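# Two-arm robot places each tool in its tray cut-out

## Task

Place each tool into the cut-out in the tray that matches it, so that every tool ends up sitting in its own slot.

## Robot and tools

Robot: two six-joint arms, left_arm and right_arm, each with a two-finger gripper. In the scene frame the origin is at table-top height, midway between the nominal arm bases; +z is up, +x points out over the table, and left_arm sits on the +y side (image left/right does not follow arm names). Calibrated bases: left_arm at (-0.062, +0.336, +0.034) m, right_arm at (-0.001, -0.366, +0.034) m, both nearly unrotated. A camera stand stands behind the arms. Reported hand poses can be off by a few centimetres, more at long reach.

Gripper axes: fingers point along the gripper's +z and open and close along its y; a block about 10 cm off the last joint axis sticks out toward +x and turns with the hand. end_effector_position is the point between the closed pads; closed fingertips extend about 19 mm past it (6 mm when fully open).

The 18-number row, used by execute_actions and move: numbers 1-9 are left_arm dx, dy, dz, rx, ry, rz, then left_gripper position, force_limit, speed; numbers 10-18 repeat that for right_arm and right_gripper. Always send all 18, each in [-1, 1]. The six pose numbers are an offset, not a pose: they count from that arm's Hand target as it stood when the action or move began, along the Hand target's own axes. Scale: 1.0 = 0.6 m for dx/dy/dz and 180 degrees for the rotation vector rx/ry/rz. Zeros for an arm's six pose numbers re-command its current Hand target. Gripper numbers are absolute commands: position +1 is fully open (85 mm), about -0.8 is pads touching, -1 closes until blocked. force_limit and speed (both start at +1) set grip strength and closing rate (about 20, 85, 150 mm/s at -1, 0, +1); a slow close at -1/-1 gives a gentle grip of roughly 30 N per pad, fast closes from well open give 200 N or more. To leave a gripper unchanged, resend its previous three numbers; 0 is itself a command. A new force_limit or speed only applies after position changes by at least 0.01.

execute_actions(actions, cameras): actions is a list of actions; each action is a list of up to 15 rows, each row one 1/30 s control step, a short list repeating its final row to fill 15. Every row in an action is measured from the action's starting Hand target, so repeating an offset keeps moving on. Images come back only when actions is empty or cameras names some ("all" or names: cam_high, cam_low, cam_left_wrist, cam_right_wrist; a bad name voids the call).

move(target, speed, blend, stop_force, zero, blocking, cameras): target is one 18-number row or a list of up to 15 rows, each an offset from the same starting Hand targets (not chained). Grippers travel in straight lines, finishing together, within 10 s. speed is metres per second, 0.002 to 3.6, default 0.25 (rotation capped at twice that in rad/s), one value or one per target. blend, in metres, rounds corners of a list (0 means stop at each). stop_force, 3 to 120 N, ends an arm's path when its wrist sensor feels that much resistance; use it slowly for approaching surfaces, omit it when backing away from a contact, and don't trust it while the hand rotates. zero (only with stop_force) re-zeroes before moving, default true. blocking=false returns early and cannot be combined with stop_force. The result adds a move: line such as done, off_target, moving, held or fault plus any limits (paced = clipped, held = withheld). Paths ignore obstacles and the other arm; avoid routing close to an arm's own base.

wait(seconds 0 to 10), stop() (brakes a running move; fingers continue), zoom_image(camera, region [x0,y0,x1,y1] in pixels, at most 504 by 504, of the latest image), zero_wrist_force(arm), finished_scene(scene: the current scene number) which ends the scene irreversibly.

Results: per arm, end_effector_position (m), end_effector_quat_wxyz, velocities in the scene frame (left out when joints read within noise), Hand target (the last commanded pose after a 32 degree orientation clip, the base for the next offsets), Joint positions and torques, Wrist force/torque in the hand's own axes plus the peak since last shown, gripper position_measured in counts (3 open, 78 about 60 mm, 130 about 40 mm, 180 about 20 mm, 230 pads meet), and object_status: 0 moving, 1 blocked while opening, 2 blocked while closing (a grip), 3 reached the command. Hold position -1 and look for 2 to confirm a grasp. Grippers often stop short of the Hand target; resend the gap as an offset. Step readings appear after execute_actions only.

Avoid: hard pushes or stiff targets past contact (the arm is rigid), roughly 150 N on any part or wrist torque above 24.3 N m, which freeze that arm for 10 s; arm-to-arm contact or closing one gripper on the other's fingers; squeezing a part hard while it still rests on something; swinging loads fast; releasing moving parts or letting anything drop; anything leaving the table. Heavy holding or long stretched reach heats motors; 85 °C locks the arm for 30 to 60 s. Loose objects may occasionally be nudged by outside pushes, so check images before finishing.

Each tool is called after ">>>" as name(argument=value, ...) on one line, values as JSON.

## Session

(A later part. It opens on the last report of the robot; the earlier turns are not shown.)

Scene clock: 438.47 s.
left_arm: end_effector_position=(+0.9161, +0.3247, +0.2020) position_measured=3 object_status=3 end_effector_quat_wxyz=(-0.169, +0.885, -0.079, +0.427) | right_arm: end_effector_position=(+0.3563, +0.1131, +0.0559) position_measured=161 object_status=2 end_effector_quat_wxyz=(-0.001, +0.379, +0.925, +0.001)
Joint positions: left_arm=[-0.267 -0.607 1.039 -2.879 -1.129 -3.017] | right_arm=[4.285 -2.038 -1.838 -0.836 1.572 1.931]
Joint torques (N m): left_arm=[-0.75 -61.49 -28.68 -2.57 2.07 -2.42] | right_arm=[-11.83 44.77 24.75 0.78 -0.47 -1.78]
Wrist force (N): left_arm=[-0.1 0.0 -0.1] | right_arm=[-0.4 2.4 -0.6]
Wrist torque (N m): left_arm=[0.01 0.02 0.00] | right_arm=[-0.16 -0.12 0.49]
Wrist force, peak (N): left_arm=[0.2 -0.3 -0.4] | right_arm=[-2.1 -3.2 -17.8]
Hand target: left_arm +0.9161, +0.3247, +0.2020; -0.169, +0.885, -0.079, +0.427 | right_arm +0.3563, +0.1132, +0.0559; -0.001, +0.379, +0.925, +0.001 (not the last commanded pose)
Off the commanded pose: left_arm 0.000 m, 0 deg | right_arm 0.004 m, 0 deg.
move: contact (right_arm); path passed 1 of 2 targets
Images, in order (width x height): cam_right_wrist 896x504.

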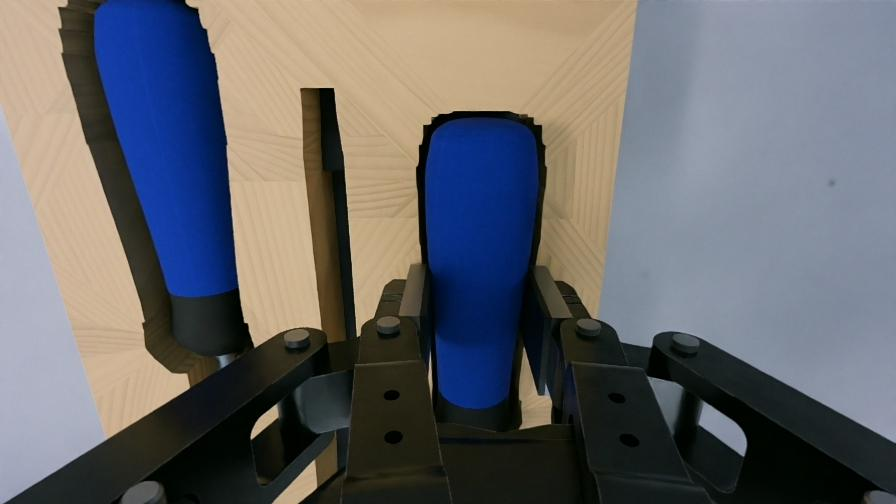

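>>> move(target=[[0,0,0,0,0,0,1,1,1, 0,-0.0005,-0.0012,0,0,0,-1,-0.5,-1],[0,0,0,0,0,0,1,1,1, 0,-0.0005,-0.0012,0,0,0,0.05,-0.7,-1]], speed=[0.02,0.01], cameras=["cam_right_wrist","cam_high"])

>>> zoom_image(camera="cam_high", region=[490, 200, 650, 360])

Scene clock: 446.00 s.
left_arm: end_effector_position=(+0.9161, +0.3247, +0.2020) position_measured=3 object_status=3 end_effector_quat_wxyz=(-0.169, +0.885, -0.079, +0.427) | right_arm: end_effector_position=(+0.3561, +0.1129, +0.0566) position_measured=123 object_status=0 end_effector_quat_wxyz=(-0.001, +0.379, +0.925, +0.001)
Joint positions: left_arm=[-0.267 -0.607 1.039 -2.879 -1.129 -3.017] | right_arm=[4.285 -2.036 -1.838 -0.837 1.572 1.931]
Joint torques (N m): left_arm=[-0.36 -61.56 -29.07 -2.89 2.09 -2.41] | right_arm=[13.32 45.75 12.53 0.5 -0.33 2.21]
Wrist force (N): left_arm=[0.0 0.0 -0.1] | right_arm=[-0.7 1.2 1.0]
Wrist torque (N m): left_arm=[0.01 0.01 -0.01] | right_arm=[-0.15 -0.15 0.49]
Wrist force, peak (N): left_arm=[0.0 -0.3 -0.4] | right_arm=[-0.9 1.6 2.0]
Hand target: left_arm +0.9161, +0.3247, +0.2020; -0.169, +0.885, -0.079, +0.427 | right_arm +0.3561, +0.1129, +0.0566; -0.001, +0.379, +0.925, +0.001
Off the commanded pose: left_arm 0.000 m, 0 deg | right_arm 0.000 m, 0 deg.
move: done
Images, in order (width x height): cam_high 896x504, cam_right_wrist 896x504.

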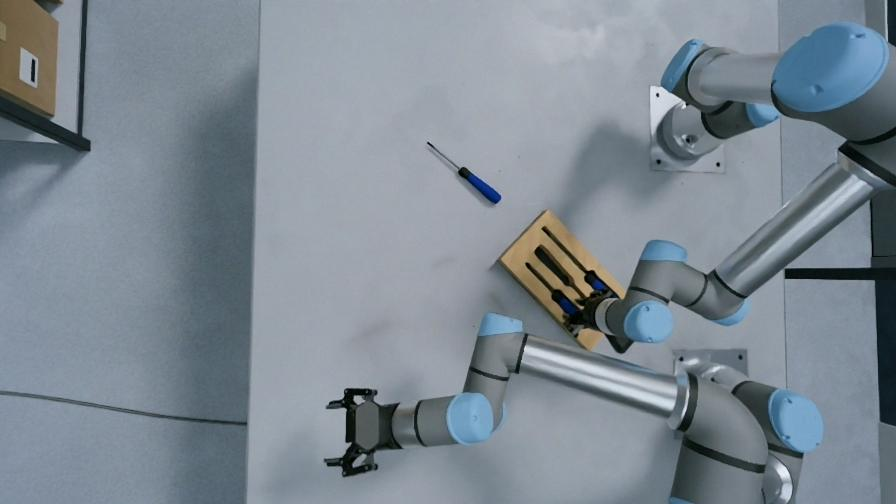

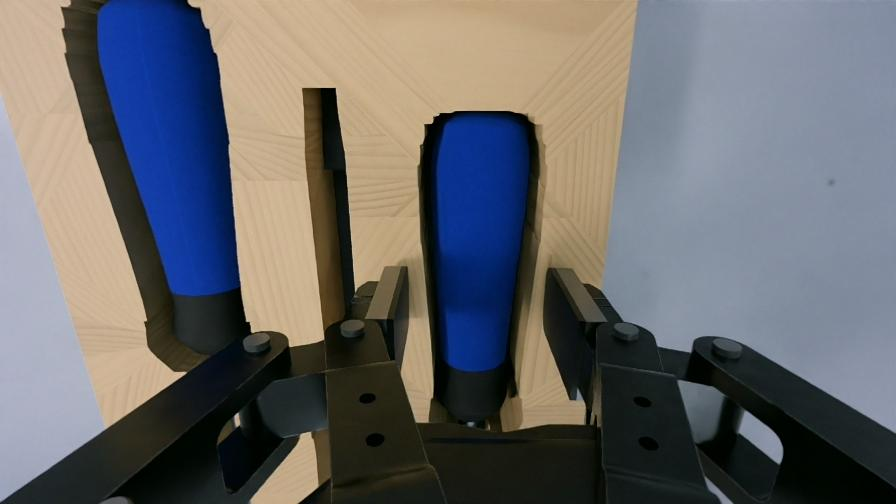

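Scaled by 3.150 from the camera's 896x504 image, which has a finer 1280x720 frame.

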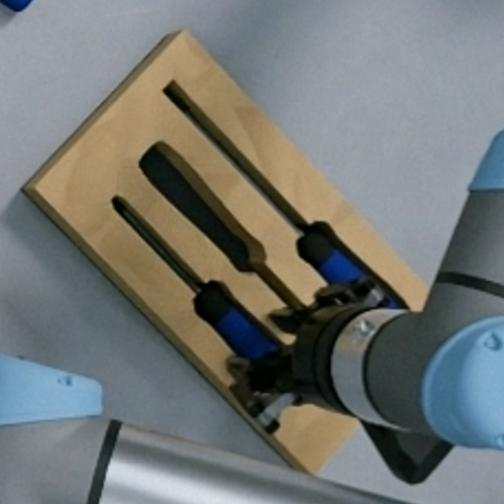

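>>> move(target=[[0,0,0,0,0,0,1,1,1, 0,0,-0.2,0,0,0,0.05,-0.7,-1],[0,0,0,0,0,0,1,1,1, -0.6095,-0.0947,-0.2,0,0,-0.0364,0.05,-0.7,-1],[0,0,0,0,0,0,1,1,1, -0.6095,-0.0947,-0.1,0,0,-0.0364,0.05,-0.7,-1]], speed=[0.25,0.4,0.2], blend=[0.02,0.02,0], cameras=["cam_right_wrist","cam_high"])

>>> zoom_image(camera="cam_high", region=[490, 200, 650, 360])

Scene clock: 461.07 s.
left_arm: end_effector_position=(+0.9161, +0.3247, +0.2020) position_measured=3 object_status=3 end_effector_quat_wxyz=(-0.169, +0.885, -0.079, +0.427) | right_arm: end_effector_position=(+0.5769, -0.1842, +0.1161) position_measured=123 object_status=3 end_effector_quat_wxyz=(-0.001, +0.326, +0.946, +0.001)
Joint positions: left_arm=[-0.267 -0.607 1.039 -2.879 -1.129 -3.017] | right_arm=[3.656 -1.966 -1.756 -0.99 1.573 1.188]
Joint torques (N m): left_arm=[-0.76 -61.34 -29.68 -2.64 2 -2.46] | right_arm=[-13.81 32.62 13.77 5.48 1.89 -1.99]
Wrist force (N): left_arm=[0.0 -0.2 -0.3] | right_arm=[-0.5 1.3 1.3]
Wrist torque (N m): left_arm=[-0.03 0.01 0.00] | right_arm=[-0.14 -0.15 0.46]
Wrist force, peak (N): left_arm=[-0.1 0.2 -0.4] | right_arm=[-0.8 1.4 2.8]
Hand target: left_arm +0.9161, +0.3247, +0.2020; -0.169, +0.885, -0.079, +0.427 | right_arm +0.5769, -0.1842, +0.1160; -0.001, +0.326, +0.946, +0.001
Off the commanded pose: left_arm 0.000 m, 0 deg | right_arm 0.000 m, 0 deg.
move: done
Images, in order (width x height): cam_high 896x504, cam_right_wrist 896x504.

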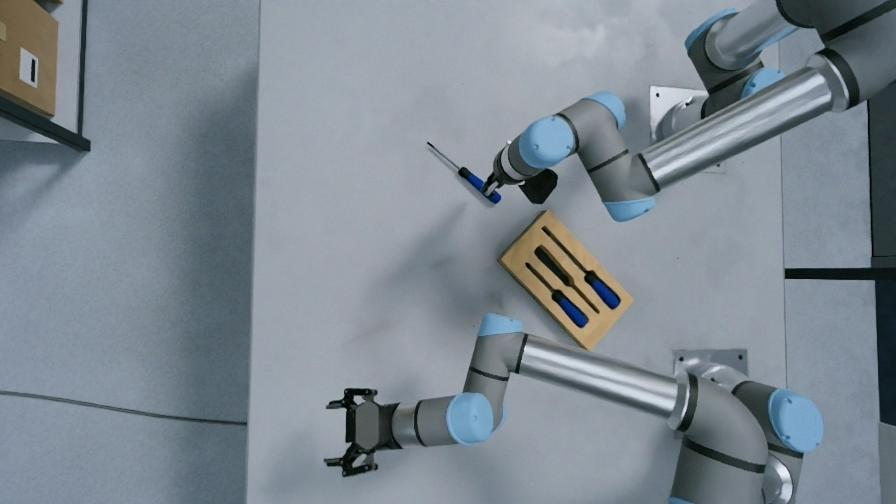

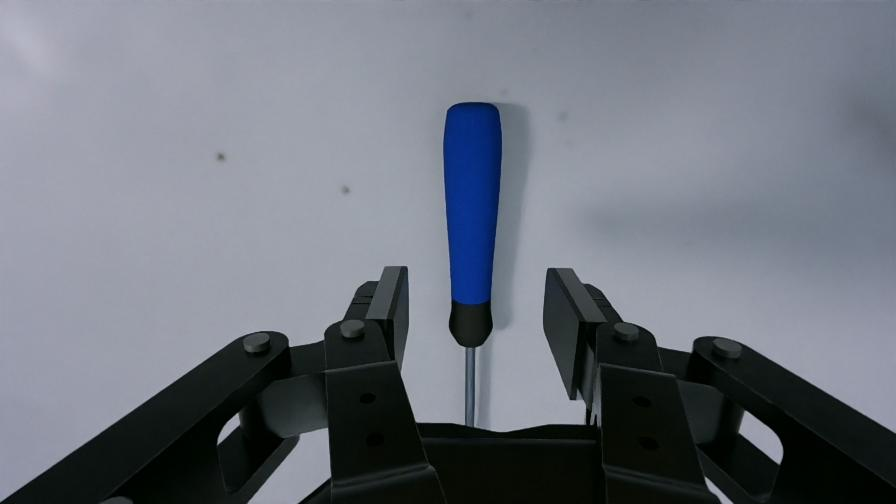

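Scaled by 3.150 from the camera's 896x504 image, which has a finer 1280x720 frame.

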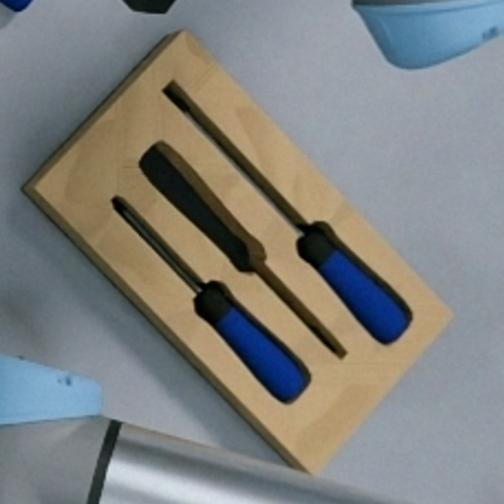

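>>> move(target=[0,0,0,0,0,0,1,1,1,0,0.0017,0.1452,0,0,0,0.05,-0.7,-1], speed=0.1, stop_force=8, cameras=["cam_right_wrist"])

Scene clock: 478.57 s.
left_arm: end_effector_position=(+0.9161, +0.3247, +0.2020) position_measured=3 object_status=3 end_effector_quat_wxyz=(-0.169, +0.885, -0.079, +0.427) | right_arm: end_effector_position=(+0.5775, -0.1833, +0.0289) position_measured=123 object_status=3 end_effector_quat_wxyz=(-0.001, +0.326, +0.946, +0.001)
Joint positions: left_arm=[-0.267 -0.607 1.039 -2.879 -1.129 -3.017] | right_arm=[3.657 -2.1 -1.825 -0.787 1.573 1.189]
Joint torques (N m): left_arm=[-0.8 -62.06 -30.2 -2.22 2.17 -2.34] | right_arm=[1.74 33 11.06 5.44 -1.22 -0.61]
Wrist force (N): left_arm=[-0.1 0.0 -0.3] | right_arm=[-0.6 1.6 1.2]
Wrist torque (N m): left_arm=[-0.01 0.01 0.00] | right_arm=[-0.09 -0.15 0.34]
Wrist force, peak (N): left_arm=[0.0 -0.1 -0.6] | right_arm=[-0.7 1.7 1.9]
Hand target: left_arm +0.9161, +0.3247, +0.2020; -0.169, +0.885, -0.079, +0.427 | right_arm +0.5775, -0.1833, +0.0289; -0.001, +0.326, +0.946, +0.001
Off the commanded pose: left_arm 0.000 m, 0 deg | right_arm 0.000 m, 0 deg.
move: done
Images, in order (width x height): cam_right_wrist 896x504.

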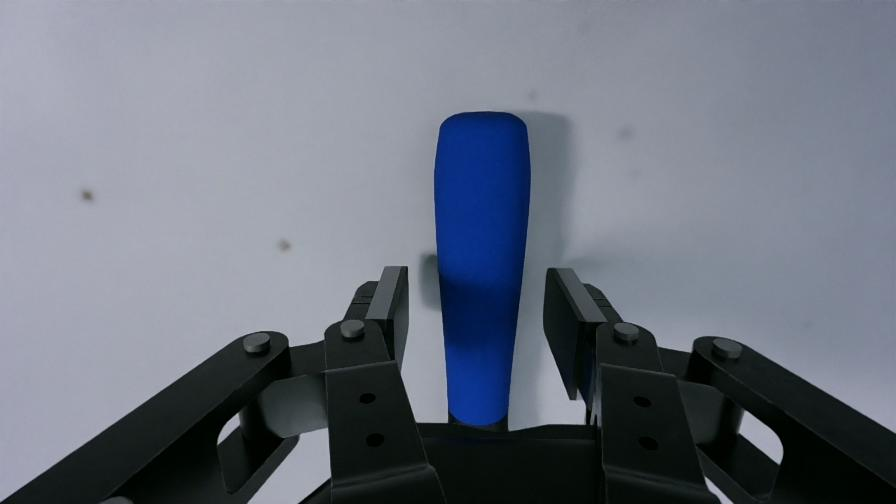

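>>> move(target=[0,0,0,0,0,0,1,1,1,0,0.0018,0,0,0,0,0.05,-0.7,-1], speed=0.05)

>>> move(target=[0,0,0,0,0,0,1,1,1,0,0,0,0,0,0,-1,-0.5,-1], speed=0.1)

>>> move(target=[0,0,0,0,0,0,1,1,1,0,0,-0.218,0,0,0,-1,-0.5,-1], speed=0.15, cameras=["cam_right_wrist"])

Scene clock: 484.63 s.
left_arm: end_effector_position=(+0.9161, +0.3247, +0.2020) position_measured=3 object_status=3 end_effector_quat_wxyz=(-0.169, +0.885, -0.079, +0.427) | right_arm: end_effector_position=(+0.5781, -0.1825, +0.0289) position_measured=123 object_status=3 end_effector_quat_wxyz=(-0.001, +0.326, +0.945, +0.001)
Joint positions: left_arm=[-0.267 -0.607 1.039 -2.879 -1.129 -3.017] | right_arm=[3.658 -2.102 -1.823 -0.788 1.573 1.19]
Joint torques (N m): left_arm=[-0.65 -60.89 -28.73 -2.4 2.09 -2.54] | right_arm=[13.19 33.23 24.32 0.36 -1.59 2.27]
Wrist force (N): left_arm=[0.1 -0.1 -0.3] | right_arm=[-0.4 1.6 1.1]
Wrist torque (N m): left_arm=[-0.01 -0.01 -0.01] | right_arm=[-0.09 -0.19 0.34]
Wrist force, peak (N): left_arm=[0.0 -0.1 -0.4] | right_arm=[-0.6 1.7 1.5]
Hand target: left_arm +0.9161, +0.3247, +0.2020; -0.169, +0.885, -0.079, +0.427 | right_arm +0.5781, -0.1824, +0.0289; -0.001, +0.326, +0.946, +0.001
Off the commanded pose: left_arm 0.000 m, 0 deg | right_arm 0.000 m, 0 deg.
move: done

Scene clock: 485.87 s.
left_arm: end_effector_position=(+0.9161, +0.3247, +0.2020) position_measured=3 object_status=3 end_effector_quat_wxyz=(-0.169, +0.885, -0.079, +0.427) | right_arm: end_effector_position=(+0.5781, -0.1824, +0.0289) position_measured=171 object_status=0 end_effector_quat_wxyz=(-0.001, +0.326, +0.946, +0.001)
Joint positions: left_arm=[-0.267 -0.607 1.039 -2.879 -1.129 -3.017] | right_arm=[3.658 -2.102 -1.822 -0.788 1.573 1.19]
Joint torques (N m): left_arm=[-1.06 -60.23 -28.82 -2.45 2.3 -2.38] | right_arm=[12.57 33.38 22.86 0.68 -1.65 2.18]
Wrist force (N): left_arm=[-0.1 -0.1 -0.2] | right_arm=[0.1 2.3 -2.1]
Wrist torque (N m): left_arm=[-0.02 0.01 -0.01] | right_arm=[-0.12 -0.16 0.31]
Wrist force, peak (N): left_arm=[0.1 -0.1 -0.5] | right_arm=[0.0 2.5 -2.2]
Hand target: left_arm +0.9161, +0.3247, +0.2020; -0.169, +0.885, -0.079, +0.427 | right_arm +0.5781, -0.1824, +0.0289; -0.001, +0.326, +0.946, +0.001
Off the commanded pose: left_arm 0.000 m, 0 deg | right_arm 0.000 m, 0 deg.
move: done

Scene clock: 487.40 s.
left_arm: end_effector_position=(+0.9161, +0.3247, +0.2020) position_measured=3 object_status=3 end_effector_quat_wxyz=(-0.169, +0.885, -0.079, +0.427) | right_arm: end_effector_position=(+0.5783, -0.1827, +0.1596) position_measured=171 object_status=2 end_effector_quat_wxyz=(-0.001, +0.326, +0.945, +0.001)
Joint positions: left_arm=[-0.267 -0.607 1.039 -2.879 -1.129 -3.017] | right_arm=[3.657 -1.918 -1.698 -1.096 1.572 1.189]
Joint torques (N m): left_arm=[-0.8 -62.41 -29.51 -2.32 2.31 -2.37] | right_arm=[7.89 45.05 29.45 0.02 1.5 2.07]
Wrist force (N): left_arm=[0.2 -0.4 -0.2] | right_arm=[-0.7 1.6 1.7]
Wrist torque (N m): left_arm=[-0.06 -0.02 0.00] | right_arm=[-0.10 -0.14 0.40]
Wrist force, peak (N): left_arm=[-0.2 0.0 -0.5] | right_arm=[-0.4 1.6 2.8]
Hand target: left_arm +0.9161, +0.3247, +0.2020; -0.169, +0.885, -0.079, +0.427 | right_arm +0.5782, -0.1826, +0.1597; -0.001, +0.326, +0.946, +0.001
Off the commanded pose: left_arm 0.000 m, 0 deg | right_arm 0.000 m, 0 deg.
move: done
Images, in order (width x height): cam_right_wrist 896x504.

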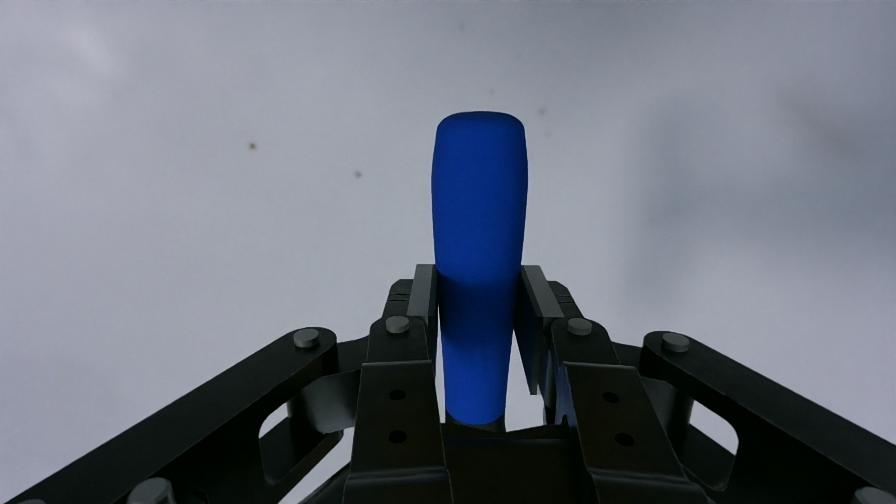

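>>> move(target=[0,0,0,0,0,0,1,1,1,0.4426,0.0719,0,0,0,-0.9633,-1,-0.5,-1], speed=0.25)

>>> move(target=[0,0,0,0,0,0,1,1,1,0,0,0.066,0,0,0,-1,-0.5,-1], speed=0.1, cameras=["cam_right_wrist"])

Scene clock: 504.33 s.
left_arm: end_effector_position=(+0.9161, +0.3247, +0.2020) position_measured=3 object_status=3 end_effector_quat_wxyz=(-0.169, +0.885, -0.079, +0.427) | right_arm: end_effector_position=(+0.3956, +0.0149, +0.1601) position_measured=171 object_status=2 end_effector_quat_wxyz=(-0.001, +0.925, -0.380, -0.001)
Joint positions: left_arm=[-0.267 -0.607 1.039 -2.879 -1.129 -3.017] | right_arm=[4.14 -1.79 -1.868 -1.053 1.572 -1.354]
Joint torques (N m): left_arm=[-1.08 -61.48 -29.46 -2.34 2.43 -2.44] | right_arm=[13.8 24.54 28.85 0.59 1.91 -2.01]
Wrist force (N): left_arm=[-0.1 0.2 -0.3] | right_arm=[-0.8 1.6 1.7]
Wrist torque (N m): left_arm=[0.03 0.03 0.00] | right_arm=[-0.12 -0.09 0.49]
Wrist force, peak (N): left_arm=[-0.1 -0.2 -0.6] | right_arm=[-0.6 1.6 2.3]
Hand target: left_arm +0.9161, +0.3247, +0.2020; -0.169, +0.885, -0.079, +0.427 | right_arm +0.3955, +0.0149, +0.1601; -0.001, +0.925, -0.380, -0.001
Off the commanded pose: left_arm 0.000 m, 0 deg | right_arm 0.000 m, 0 deg.
move: done

Scene clock: 505.37 s.
left_arm: end_effector_position=(+0.9161, +0.3247, +0.2020) position_measured=3 object_status=3 end_effector_quat_wxyz=(-0.169, +0.885, -0.079, +0.427) | right_arm: end_effector_position=(+0.3955, +0.0149, +0.1207) position_measured=171 object_status=2 end_effector_quat_wxyz=(-0.001, +0.925, -0.380, -0.001)
Joint positions: left_arm=[-0.267 -0.607 1.039 -2.879 -1.129 -3.017] | right_arm=[4.14 -1.843 -1.918 -0.95 1.572 -1.355]
Joint torques (N m): left_arm=[-1.42 -60.76 -29.73 -2.31 2.46 -2.28] | right_arm=[5.83 24.92 16.05 5.33 0.86 1.77]
Wrist force (N): left_arm=[0.2 0.0 -0.2] | right_arm=[-0.8 1.6 1.6]
Wrist torque (N m): left_arm=[0.01 -0.02 -0.01] | right_arm=[-0.11 -0.08 0.49]
Wrist force, peak (N): left_arm=[0.0 -0.1 -0.5] | right_arm=[-0.7 1.6 2.5]
Hand target: left_arm +0.9161, +0.3247, +0.2020; -0.169, +0.885, -0.079, +0.427 | right_arm +0.3955, +0.0149, +0.1205; -0.001, +0.925, -0.380, -0.001
Off the commanded pose: left_arm 0.000 m, 0 deg | right_arm 0.000 m, 0 deg.
move: done
Images, in order (width x height): cam_right_wrist 896x504.

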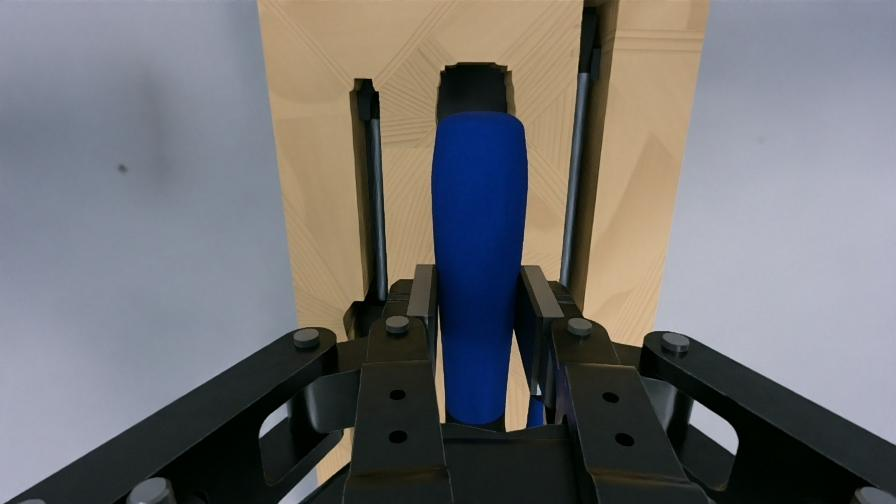

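>>> zoom_image(camera="cam_right_wrist", region=[400, 40, 560, 130])

>>> zoom_image(camera="cam_high", region=[440, 170, 680, 360])

Scaled by 3.150 from the camera's 896x504 image, which has a finer 1280x720 frame.

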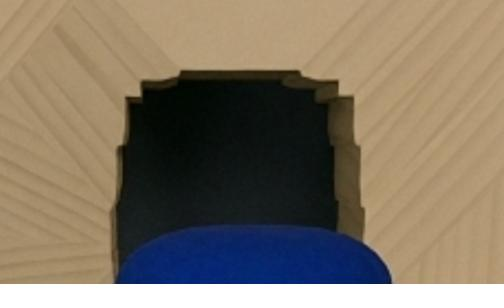

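This scene's latest camera images include none from cam_high. They are from: cam_right_wrist. cam_high's image comes with the result of a call that names it in "cameras".

>>> move(target=[0,0,0,0,0,0,1,1,1,0.0195,0.0032,0.0592,0,0,0,-1,-0.5,-1], speed=0.06, cameras=["cam_right_wrist","cam_high"])

>>> zoom_image(camera="cam_right_wrist", region=[400, 40, 560, 130])

>>> zoom_image(camera="cam_high", region=[480, 190, 680, 360])

Scene clock: 520.83 s.
left_arm: end_effector_position=(+0.9161, +0.3247, +0.2020) position_measured=3 object_status=3 end_effector_quat_wxyz=(-0.169, +0.885, -0.079, +0.427) | right_arm: end_effector_position=(+0.4024, +0.0054, +0.0851) position_measured=171 object_status=2 end_effector_quat_wxyz=(-0.001, +0.925, -0.380, -0.001)
Joint positions: left_arm=[-0.267 -0.607 1.039 -2.879 -1.129 -3.017] | right_arm=[4.119 -1.896 -1.96 -0.856 1.572 -1.375]
Joint torques (N m): left_arm=[-0.4 -60.62 -31.05 -2.41 2.26 -2.51] | right_arm=[-14.07 27.83 13.67 5.45 -0.62 -1.89]
Wrist force (N): left_arm=[0.0 0.1 -0.2] | right_arm=[-0.6 1.5 1.7]
Wrist torque (N m): left_arm=[0.02 0.00 0.00] | right_arm=[-0.11 -0.12 0.49]
Wrist force, peak (N): left_arm=[0.4 -0.2 -0.3] | right_arm=[-0.8 1.8 2.3]
Hand target: left_arm +0.9161, +0.3247, +0.2020; -0.169, +0.885, -0.079, +0.427 | right_arm +0.4025, +0.0054, +0.0850; -0.001, +0.925, -0.380, -0.001
Off the commanded pose: left_arm 0.000 m, 0 deg | right_arm 0.000 m, 0 deg.
move: done
Images, in order (width x height): cam_high 896x504, cam_right_wrist 896x504.

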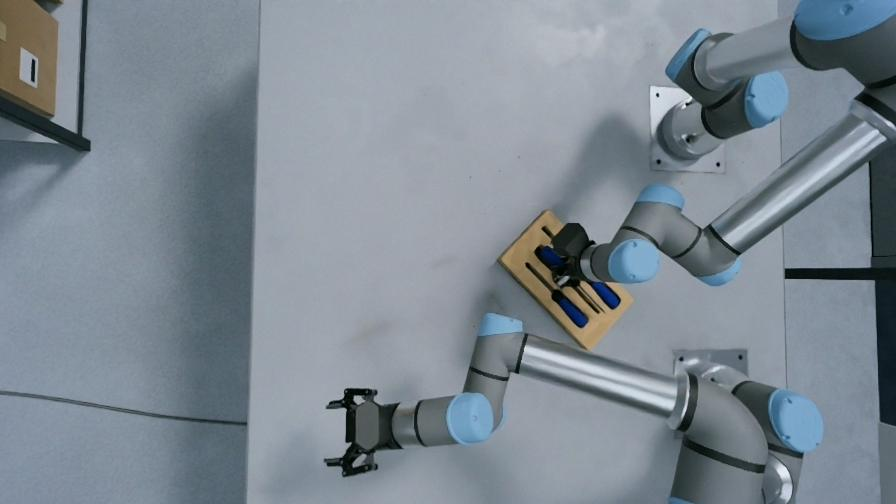

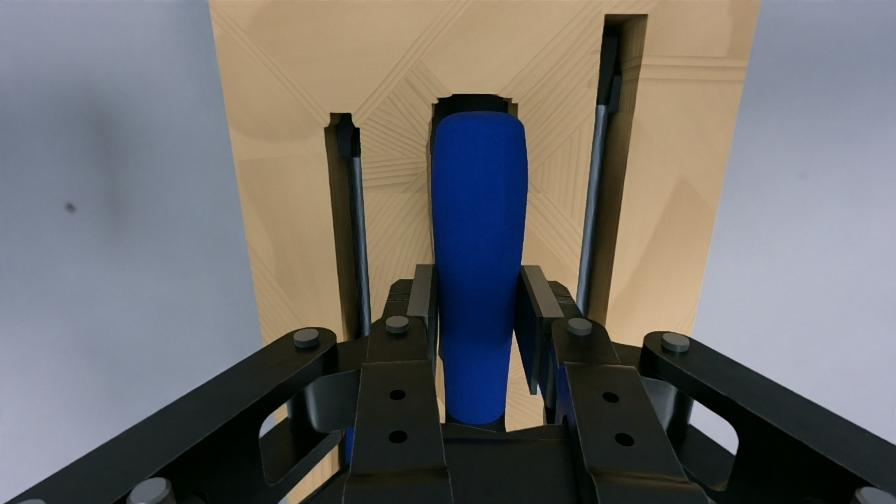

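Scaled by 3.150 from the camera's 896x504 image, which has a finer 1280x720 frame.

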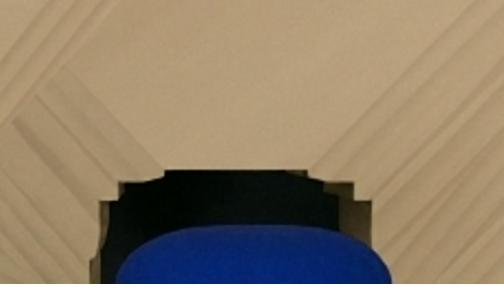

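Scaled by 2.520 from the camera's 896x504 image, which has a finer 1280x720 frame.

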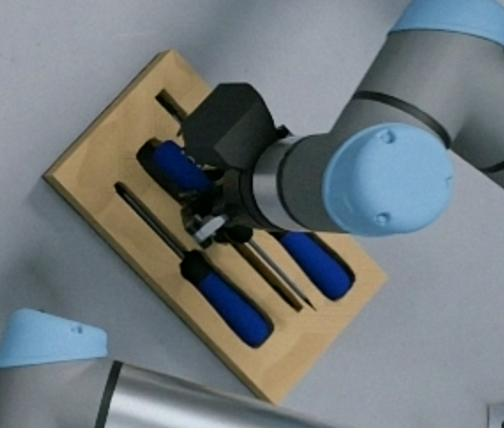

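>>> move(target=[0,0,0,0,0,0,1,1,1,0.0033,0,0.0345,0,0,0,-1,-0.5,-1], speed=0.04, stop_force=6, cameras=["cam_right_wrist","cam_high"])

>>> zoom_image(camera="cam_right_wrist", region=[390, 60, 570, 160])

>>> zoom_image(camera="cam_high", region=[530, 240, 640, 350])

Scene clock: 532.67 s.
left_arm: end_effector_position=(+0.9161, +0.3247, +0.2020) position_measured=3 object_status=3 end_effector_quat_wxyz=(-0.169, +0.885, -0.079, +0.427) | right_arm: end_effector_position=(+0.4039, +0.0040, +0.0643) position_measured=171 object_status=2 end_effector_quat_wxyz=(-0.001, +0.925, -0.380, -0.001)
Joint positions: left_arm=[-0.267 -0.607 1.039 -2.879 -1.129 -3.017] | right_arm=[4.116 -1.932 -1.978 -0.802 1.572 -1.379]
Joint torques (N m): left_arm=[-1.66 -61.48 -29.27 -2.37 2.26 -2.52] | right_arm=[-13.65 26.88 11.35 5.57 1.87 -1.93]
Wrist force (N): left_arm=[0.1 0.1 -0.2] | right_arm=[-0.5 1.5 1.7]
Wrist torque (N m): left_arm=[0.01 -0.01 0.00] | right_arm=[-0.12 -0.12 0.50]
Wrist force, peak (N): left_arm=[-0.2 -0.1 -0.5] | right_arm=[-1.0 1.5 2.1]
Hand target: left_arm +0.9161, +0.3247, +0.2020; -0.169, +0.885, -0.079, +0.427 | right_arm +0.4039, +0.0040, +0.0643; -0.001, +0.925, -0.380, -0.001
Off the commanded pose: left_arm 0.000 m, 0 deg | right_arm 0.000 m, 0 deg.
move: done
Images, in order (width x height): cam_high 896x504, cam_right_wrist 896x504.

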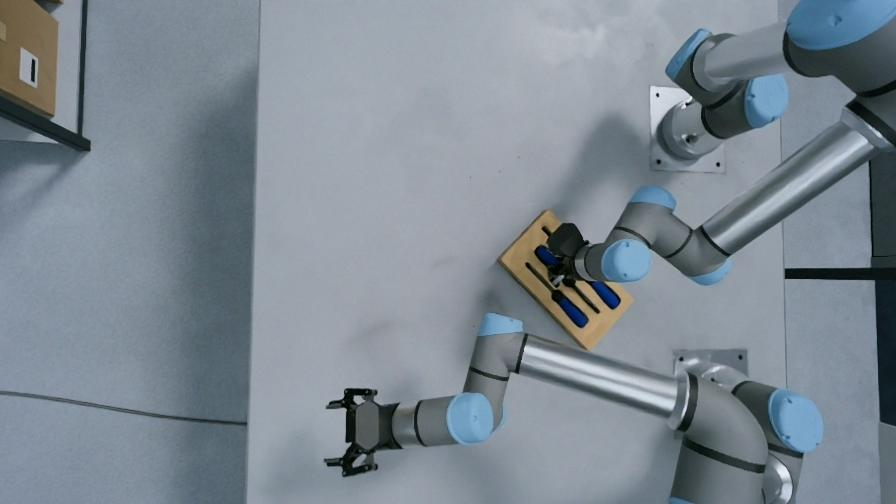

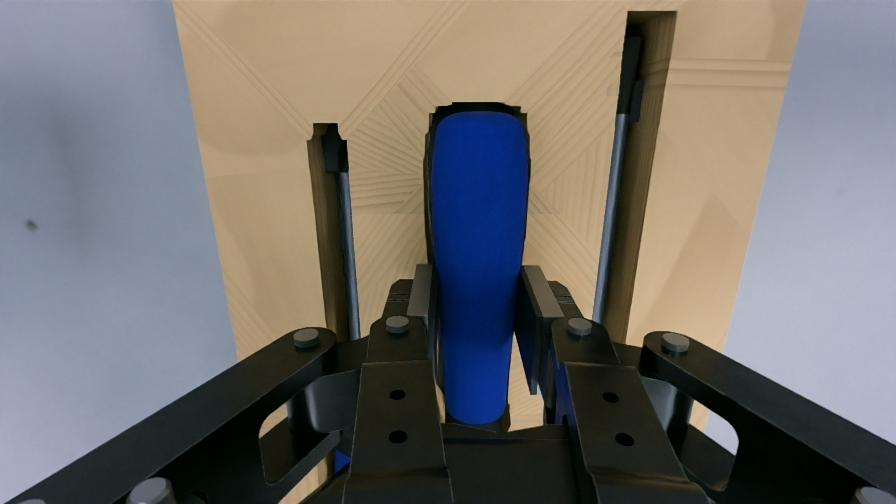

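Scaled by 2.800 from the camera's 896x504 image, which has a finer 1280x720 frame.

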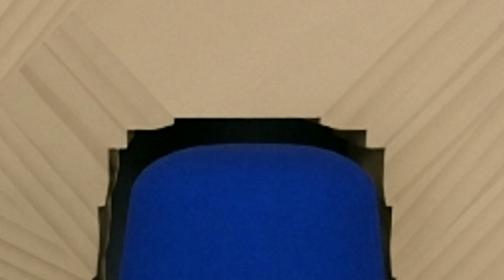

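Scaled by 4.582 from the camera's 896x504 image, which has a finer 1280x720 frame.

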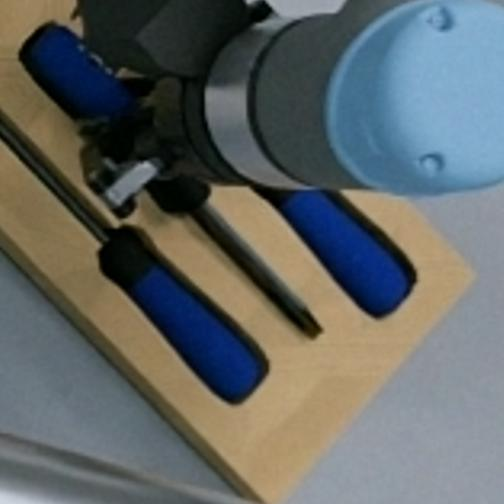

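>>> move(target=[0,0,0,0,0,0,1,1,1,0,-0.0008,0.0155,0,0,0,-1,-0.5,-1], speed=0.01, stop_force=4, cameras=["cam_right_wrist","cam_high"])

>>> zoom_image(camera="cam_right_wrist", region=[390, 60, 570, 160])

>>> zoom_image(camera="cam_high", region=[530, 240, 640, 350])

Scene clock: 543.10 s.
left_arm: end_effector_position=(+0.9161, +0.3247, +0.2020) position_measured=3 object_status=3 end_effector_quat_wxyz=(-0.169, +0.885, -0.079, +0.427) | right_arm: end_effector_position=(+0.4041, +0.0043, +0.0560) position_measured=171 object_status=2 end_effector_quat_wxyz=(-0.001, +0.925, -0.380, -0.001)
Joint positions: left_arm=[-0.267 -0.607 1.039 -2.879 -1.129 -3.017] | right_arm=[4.116 -1.947 -1.983 -0.781 1.572 -1.379]
Joint torques (N m): left_arm=[-0.89 -60.93 -29.43 -2.28 2.64 -2.42] | right_arm=[-8.82 39.54 23.13 0.45 1.31 -1.57]
Wrist force (N): left_arm=[0.1 -0.1 -0.3] | right_arm=[-0.7 0.2 -1.7]
Wrist torque (N m): left_arm=[-0.01 -0.01 -0.01] | right_arm=[-0.06 -0.11 0.49]
Wrist force, peak (N): left_arm=[-0.1 0.0 -0.6] | right_arm=[-0.3 6.0 -15.1]
Hand target: left_arm +0.9161, +0.3247, +0.2020; -0.169, +0.885, -0.079, +0.427 | right_arm +0.4041, +0.0044, +0.0560; -0.001, +0.925, -0.380, -0.001 (not the last commanded pose)
Off the commanded pose: left_arm 0.000 m, 0 deg | right_arm 0.001 m, 0 deg.
move: contact (right_arm)
Images, in order (width x height): cam_high 896x504, cam_right_wrist 896x504.

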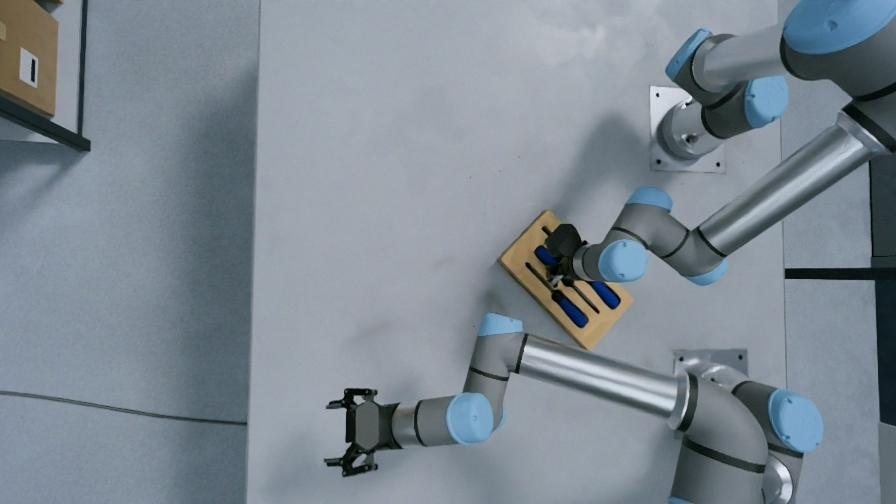

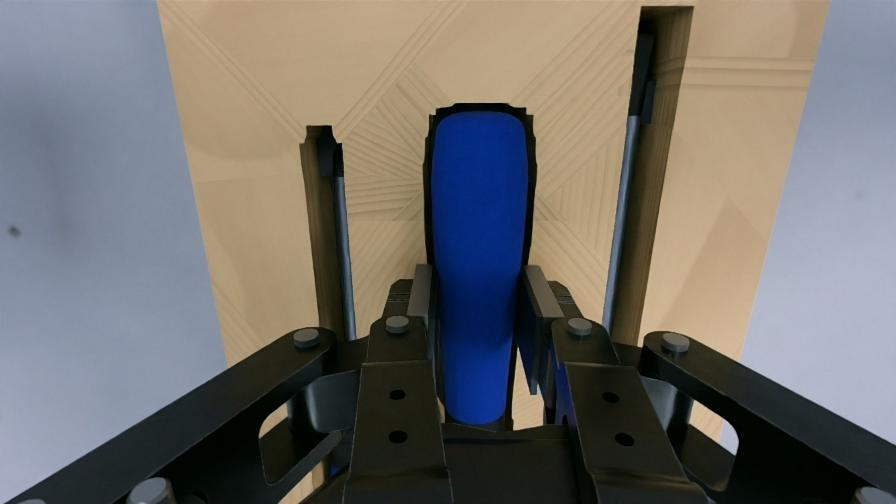

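Scaled by 2.800 from the camera's 896x504 image, which has a finer 1280x720 frame.

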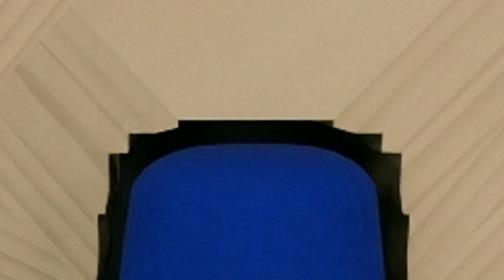

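Scaled by 4.582 from the camera's 896x504 image, which has a finer 1280x720 frame.

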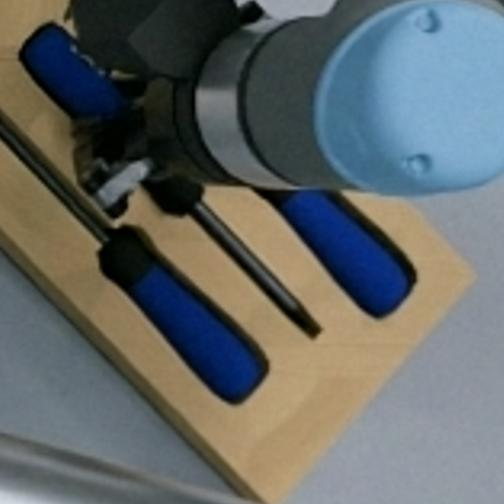

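>>> move(target=[0,0,0,0,0,0,1,1,1,0,0,-0.0013,0,0,0,-1,-0.5,-1], speed=0.02)

>>> move(target=[0,0,0,0,0,0,1,1,1,0,0,0,0,0,0,0.05,-0.7,-1], speed=0.02, cameras=["cam_right_wrist"])

Scene clock: 548.97 s.
left_arm: end_effector_position=(+0.9161, +0.3247, +0.2020) position_measured=3 object_status=3 end_effector_quat_wxyz=(-0.169, +0.885, -0.079, +0.427) | right_arm: end_effector_position=(+0.4042, +0.0044, +0.0567) position_measured=171 object_status=2 end_effector_quat_wxyz=(-0.001, +0.925, -0.380, -0.001)
Joint positions: left_arm=[-0.267 -0.607 1.039 -2.879 -1.129 -3.017] | right_arm=[4.116 -1.946 -1.983 -0.783 1.572 -1.379]
Joint torques (N m): left_arm=[-1.71 -61.63 -28.74 -2.19 2.51 -2.6] | right_arm=[5.69 41.53 25.21 0.58 -0.13 -0.27]
Wrist force (N): left_arm=[0.1 0.0 -0.4] | right_arm=[-0.4 1.4 1.8]
Wrist torque (N m): left_arm=[0.00 -0.01 -0.01] | right_arm=[-0.15 -0.13 0.49]
Wrist force, peak (N): left_arm=[0.1 -0.1 -0.5] | right_arm=[-0.8 1.5 2.1]
Hand target: left_arm +0.9161, +0.3247, +0.2020; -0.169, +0.885, -0.079, +0.427 | right_arm +0.4041, +0.0044, +0.0568; -0.001, +0.925, -0.380, -0.001
Off the commanded pose: left_arm 0.000 m, 0 deg | right_arm 0.000 m, 0 deg.
move: done

Scene clock: 550.17 s.
left_arm: end_effector_position=(+0.9161, +0.3247, +0.2020) position_measured=3 object_status=3 end_effector_quat_wxyz=(-0.169, +0.885, -0.079, +0.427) | right_arm: end_effector_position=(+0.4041, +0.0044, +0.0568) position_measured=123 object_status=0 end_effector_quat_wxyz=(-0.001, +0.925, -0.380, -0.001)
Joint positions: left_arm=[-0.267 -0.607 1.039 -2.879 -1.129 -3.017] | right_arm=[4.116 -1.946 -1.983 -0.783 1.572 -1.379]
Joint torques (N m): left_arm=[-0.32 -60.69 -29.12 -2.21 2.57 -2.57] | right_arm=[7.94 41.25 24.58 0.45 -0.46 -0.08]
Wrist force (N): left_arm=[-0.1 0.0 -0.5] | right_arm=[-0.9 1.6 1.3]
Wrist torque (N m): left_arm=[0.01 0.03 0.00] | right_arm=[-0.12 -0.08 0.50]
Wrist force, peak (N): left_arm=[-0.1 -0.2 -0.7] | right_arm=[-0.4 1.4 1.9]
Hand target: left_arm +0.9161, +0.3247, +0.2020; -0.169, +0.885, -0.079, +0.427 | right_arm +0.4041, +0.0044, +0.0568; -0.001, +0.925, -0.380, -0.001
Off the commanded pose: left_arm 0.000 m, 0 deg | right_arm 0.000 m, 0 deg.
move: done
Images, in order (width x height): cam_right_wrist 896x504.

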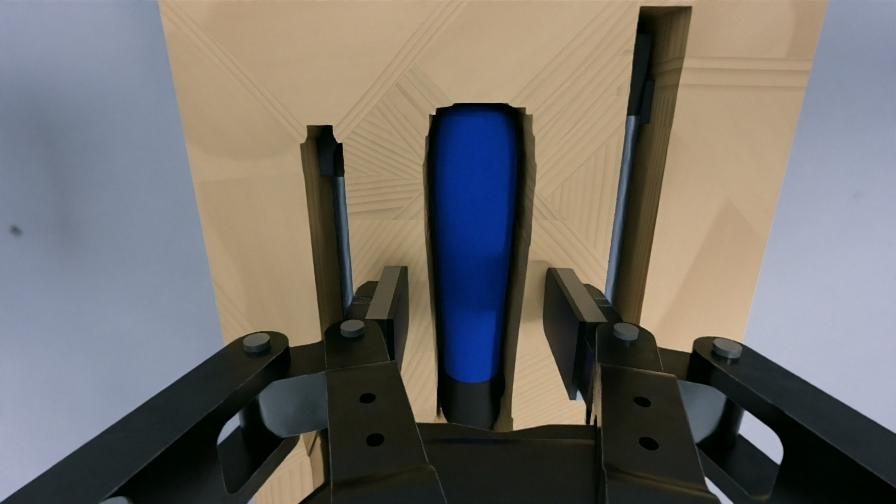

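Dropped in. Retreat.

>>> move(target=[[0,0,0,0,0,0,1,1,1,0,0,-0.08,0,0,0,0.05,-0.7,-1],[0,0,0,0,0,0,1,1,1,-0.1,0,-0.4,0,0,0,0.05,-0.7,-1]], speed=[0.12,0.25], blend=0.02, cameras=["cam_right_wrist","cam_high"])

>>> zoom_image(camera="cam_high", region=[490, 200, 650, 360])

Scene clock: 558.37 s.
left_arm: end_effector_position=(+0.9161, +0.3247, +0.2020) position_measured=3 object_status=3 end_effector_quat_wxyz=(-0.169, +0.885, -0.079, +0.427) | right_arm: end_effector_position=(+0.3616, +0.0461, +0.2968) position_measured=123 object_status=3 end_effector_quat_wxyz=(-0.001, +0.925, -0.380, -0.001)
Joint positions: left_arm=[-0.267 -0.607 1.039 -2.879 -1.129 -3.017] | right_arm=[4.224 -1.679 -1.629 -1.403 1.572 -1.27]
Joint torques (N m): left_arm=[-0.3 -60.92 -28.9 -2.05 2.48 -2.47] | right_arm=[12.81 22.56 32.66 -0.18 -2.18 2.08]
Wrist force (N): left_arm=[0.0 -0.1 -0.2] | right_arm=[-0.6 1.6 1.2]
Wrist torque (N m): left_arm=[-0.01 0.01 -0.01] | right_arm=[-0.13 -0.13 0.33]
Wrist force, peak (N): left_arm=[0.1 0.3 -0.4] | right_arm=[-0.8 1.7 2.2]
Hand target: left_arm +0.9161, +0.3247, +0.2020; -0.169, +0.885, -0.079, +0.427 | right_arm +0.3616, +0.0461, +0.2969; -0.001, +0.925, -0.380, -0.001
Off the commanded pose: left_arm 0.000 m, 0 deg | right_arm 0.000 m, 0 deg.
move: done
Images, in order (width x height): cam_high 896x504, cam_right_wrist 896x504.

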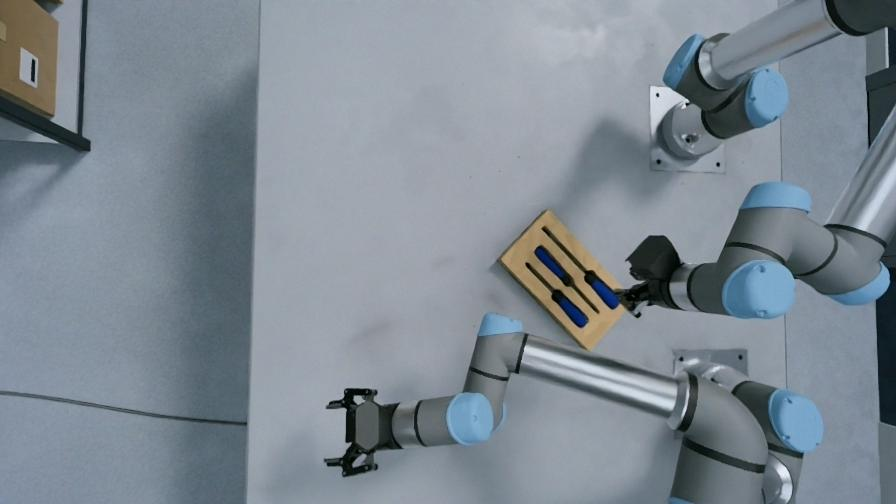

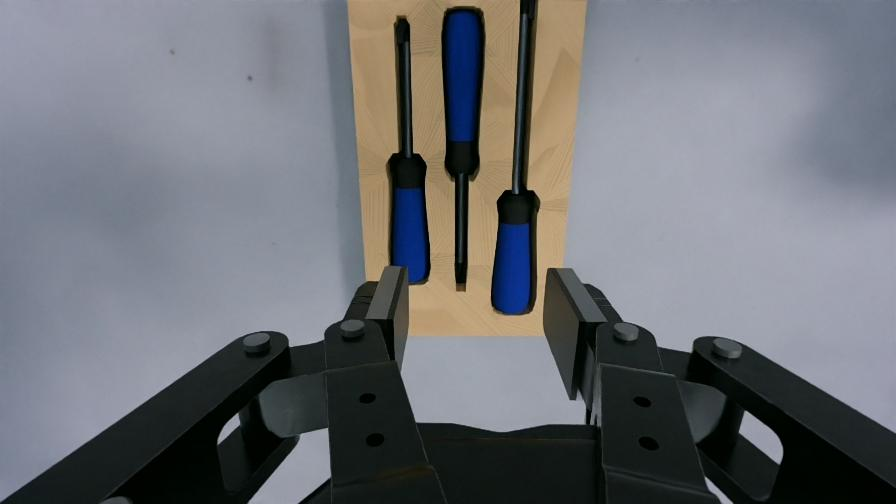

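Scaled by 3.150 from the camera's 896x504 image, which has a finer 1280x720 frame.

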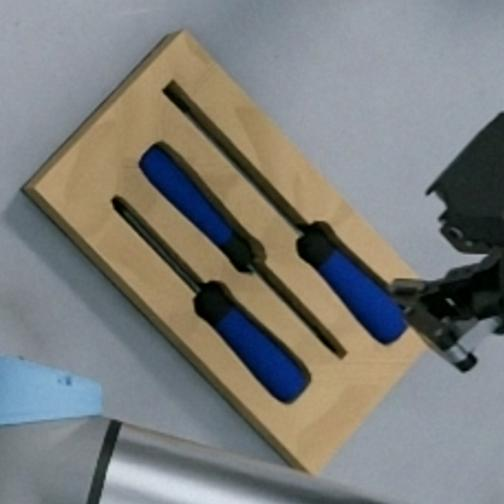

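>>> zoom_image(camera="cam_right_wrist", region=[350, 0, 590, 330])

Scaled by 1.527 from the camera's 896x504 image, which has a finer 1280x720 frame.

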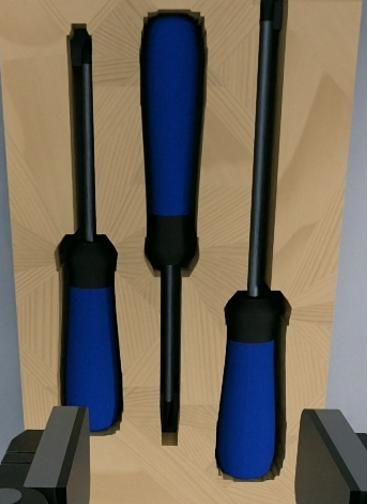

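All seated.

>>> finished_scene(scene=2)

The scene is finished: the task was done.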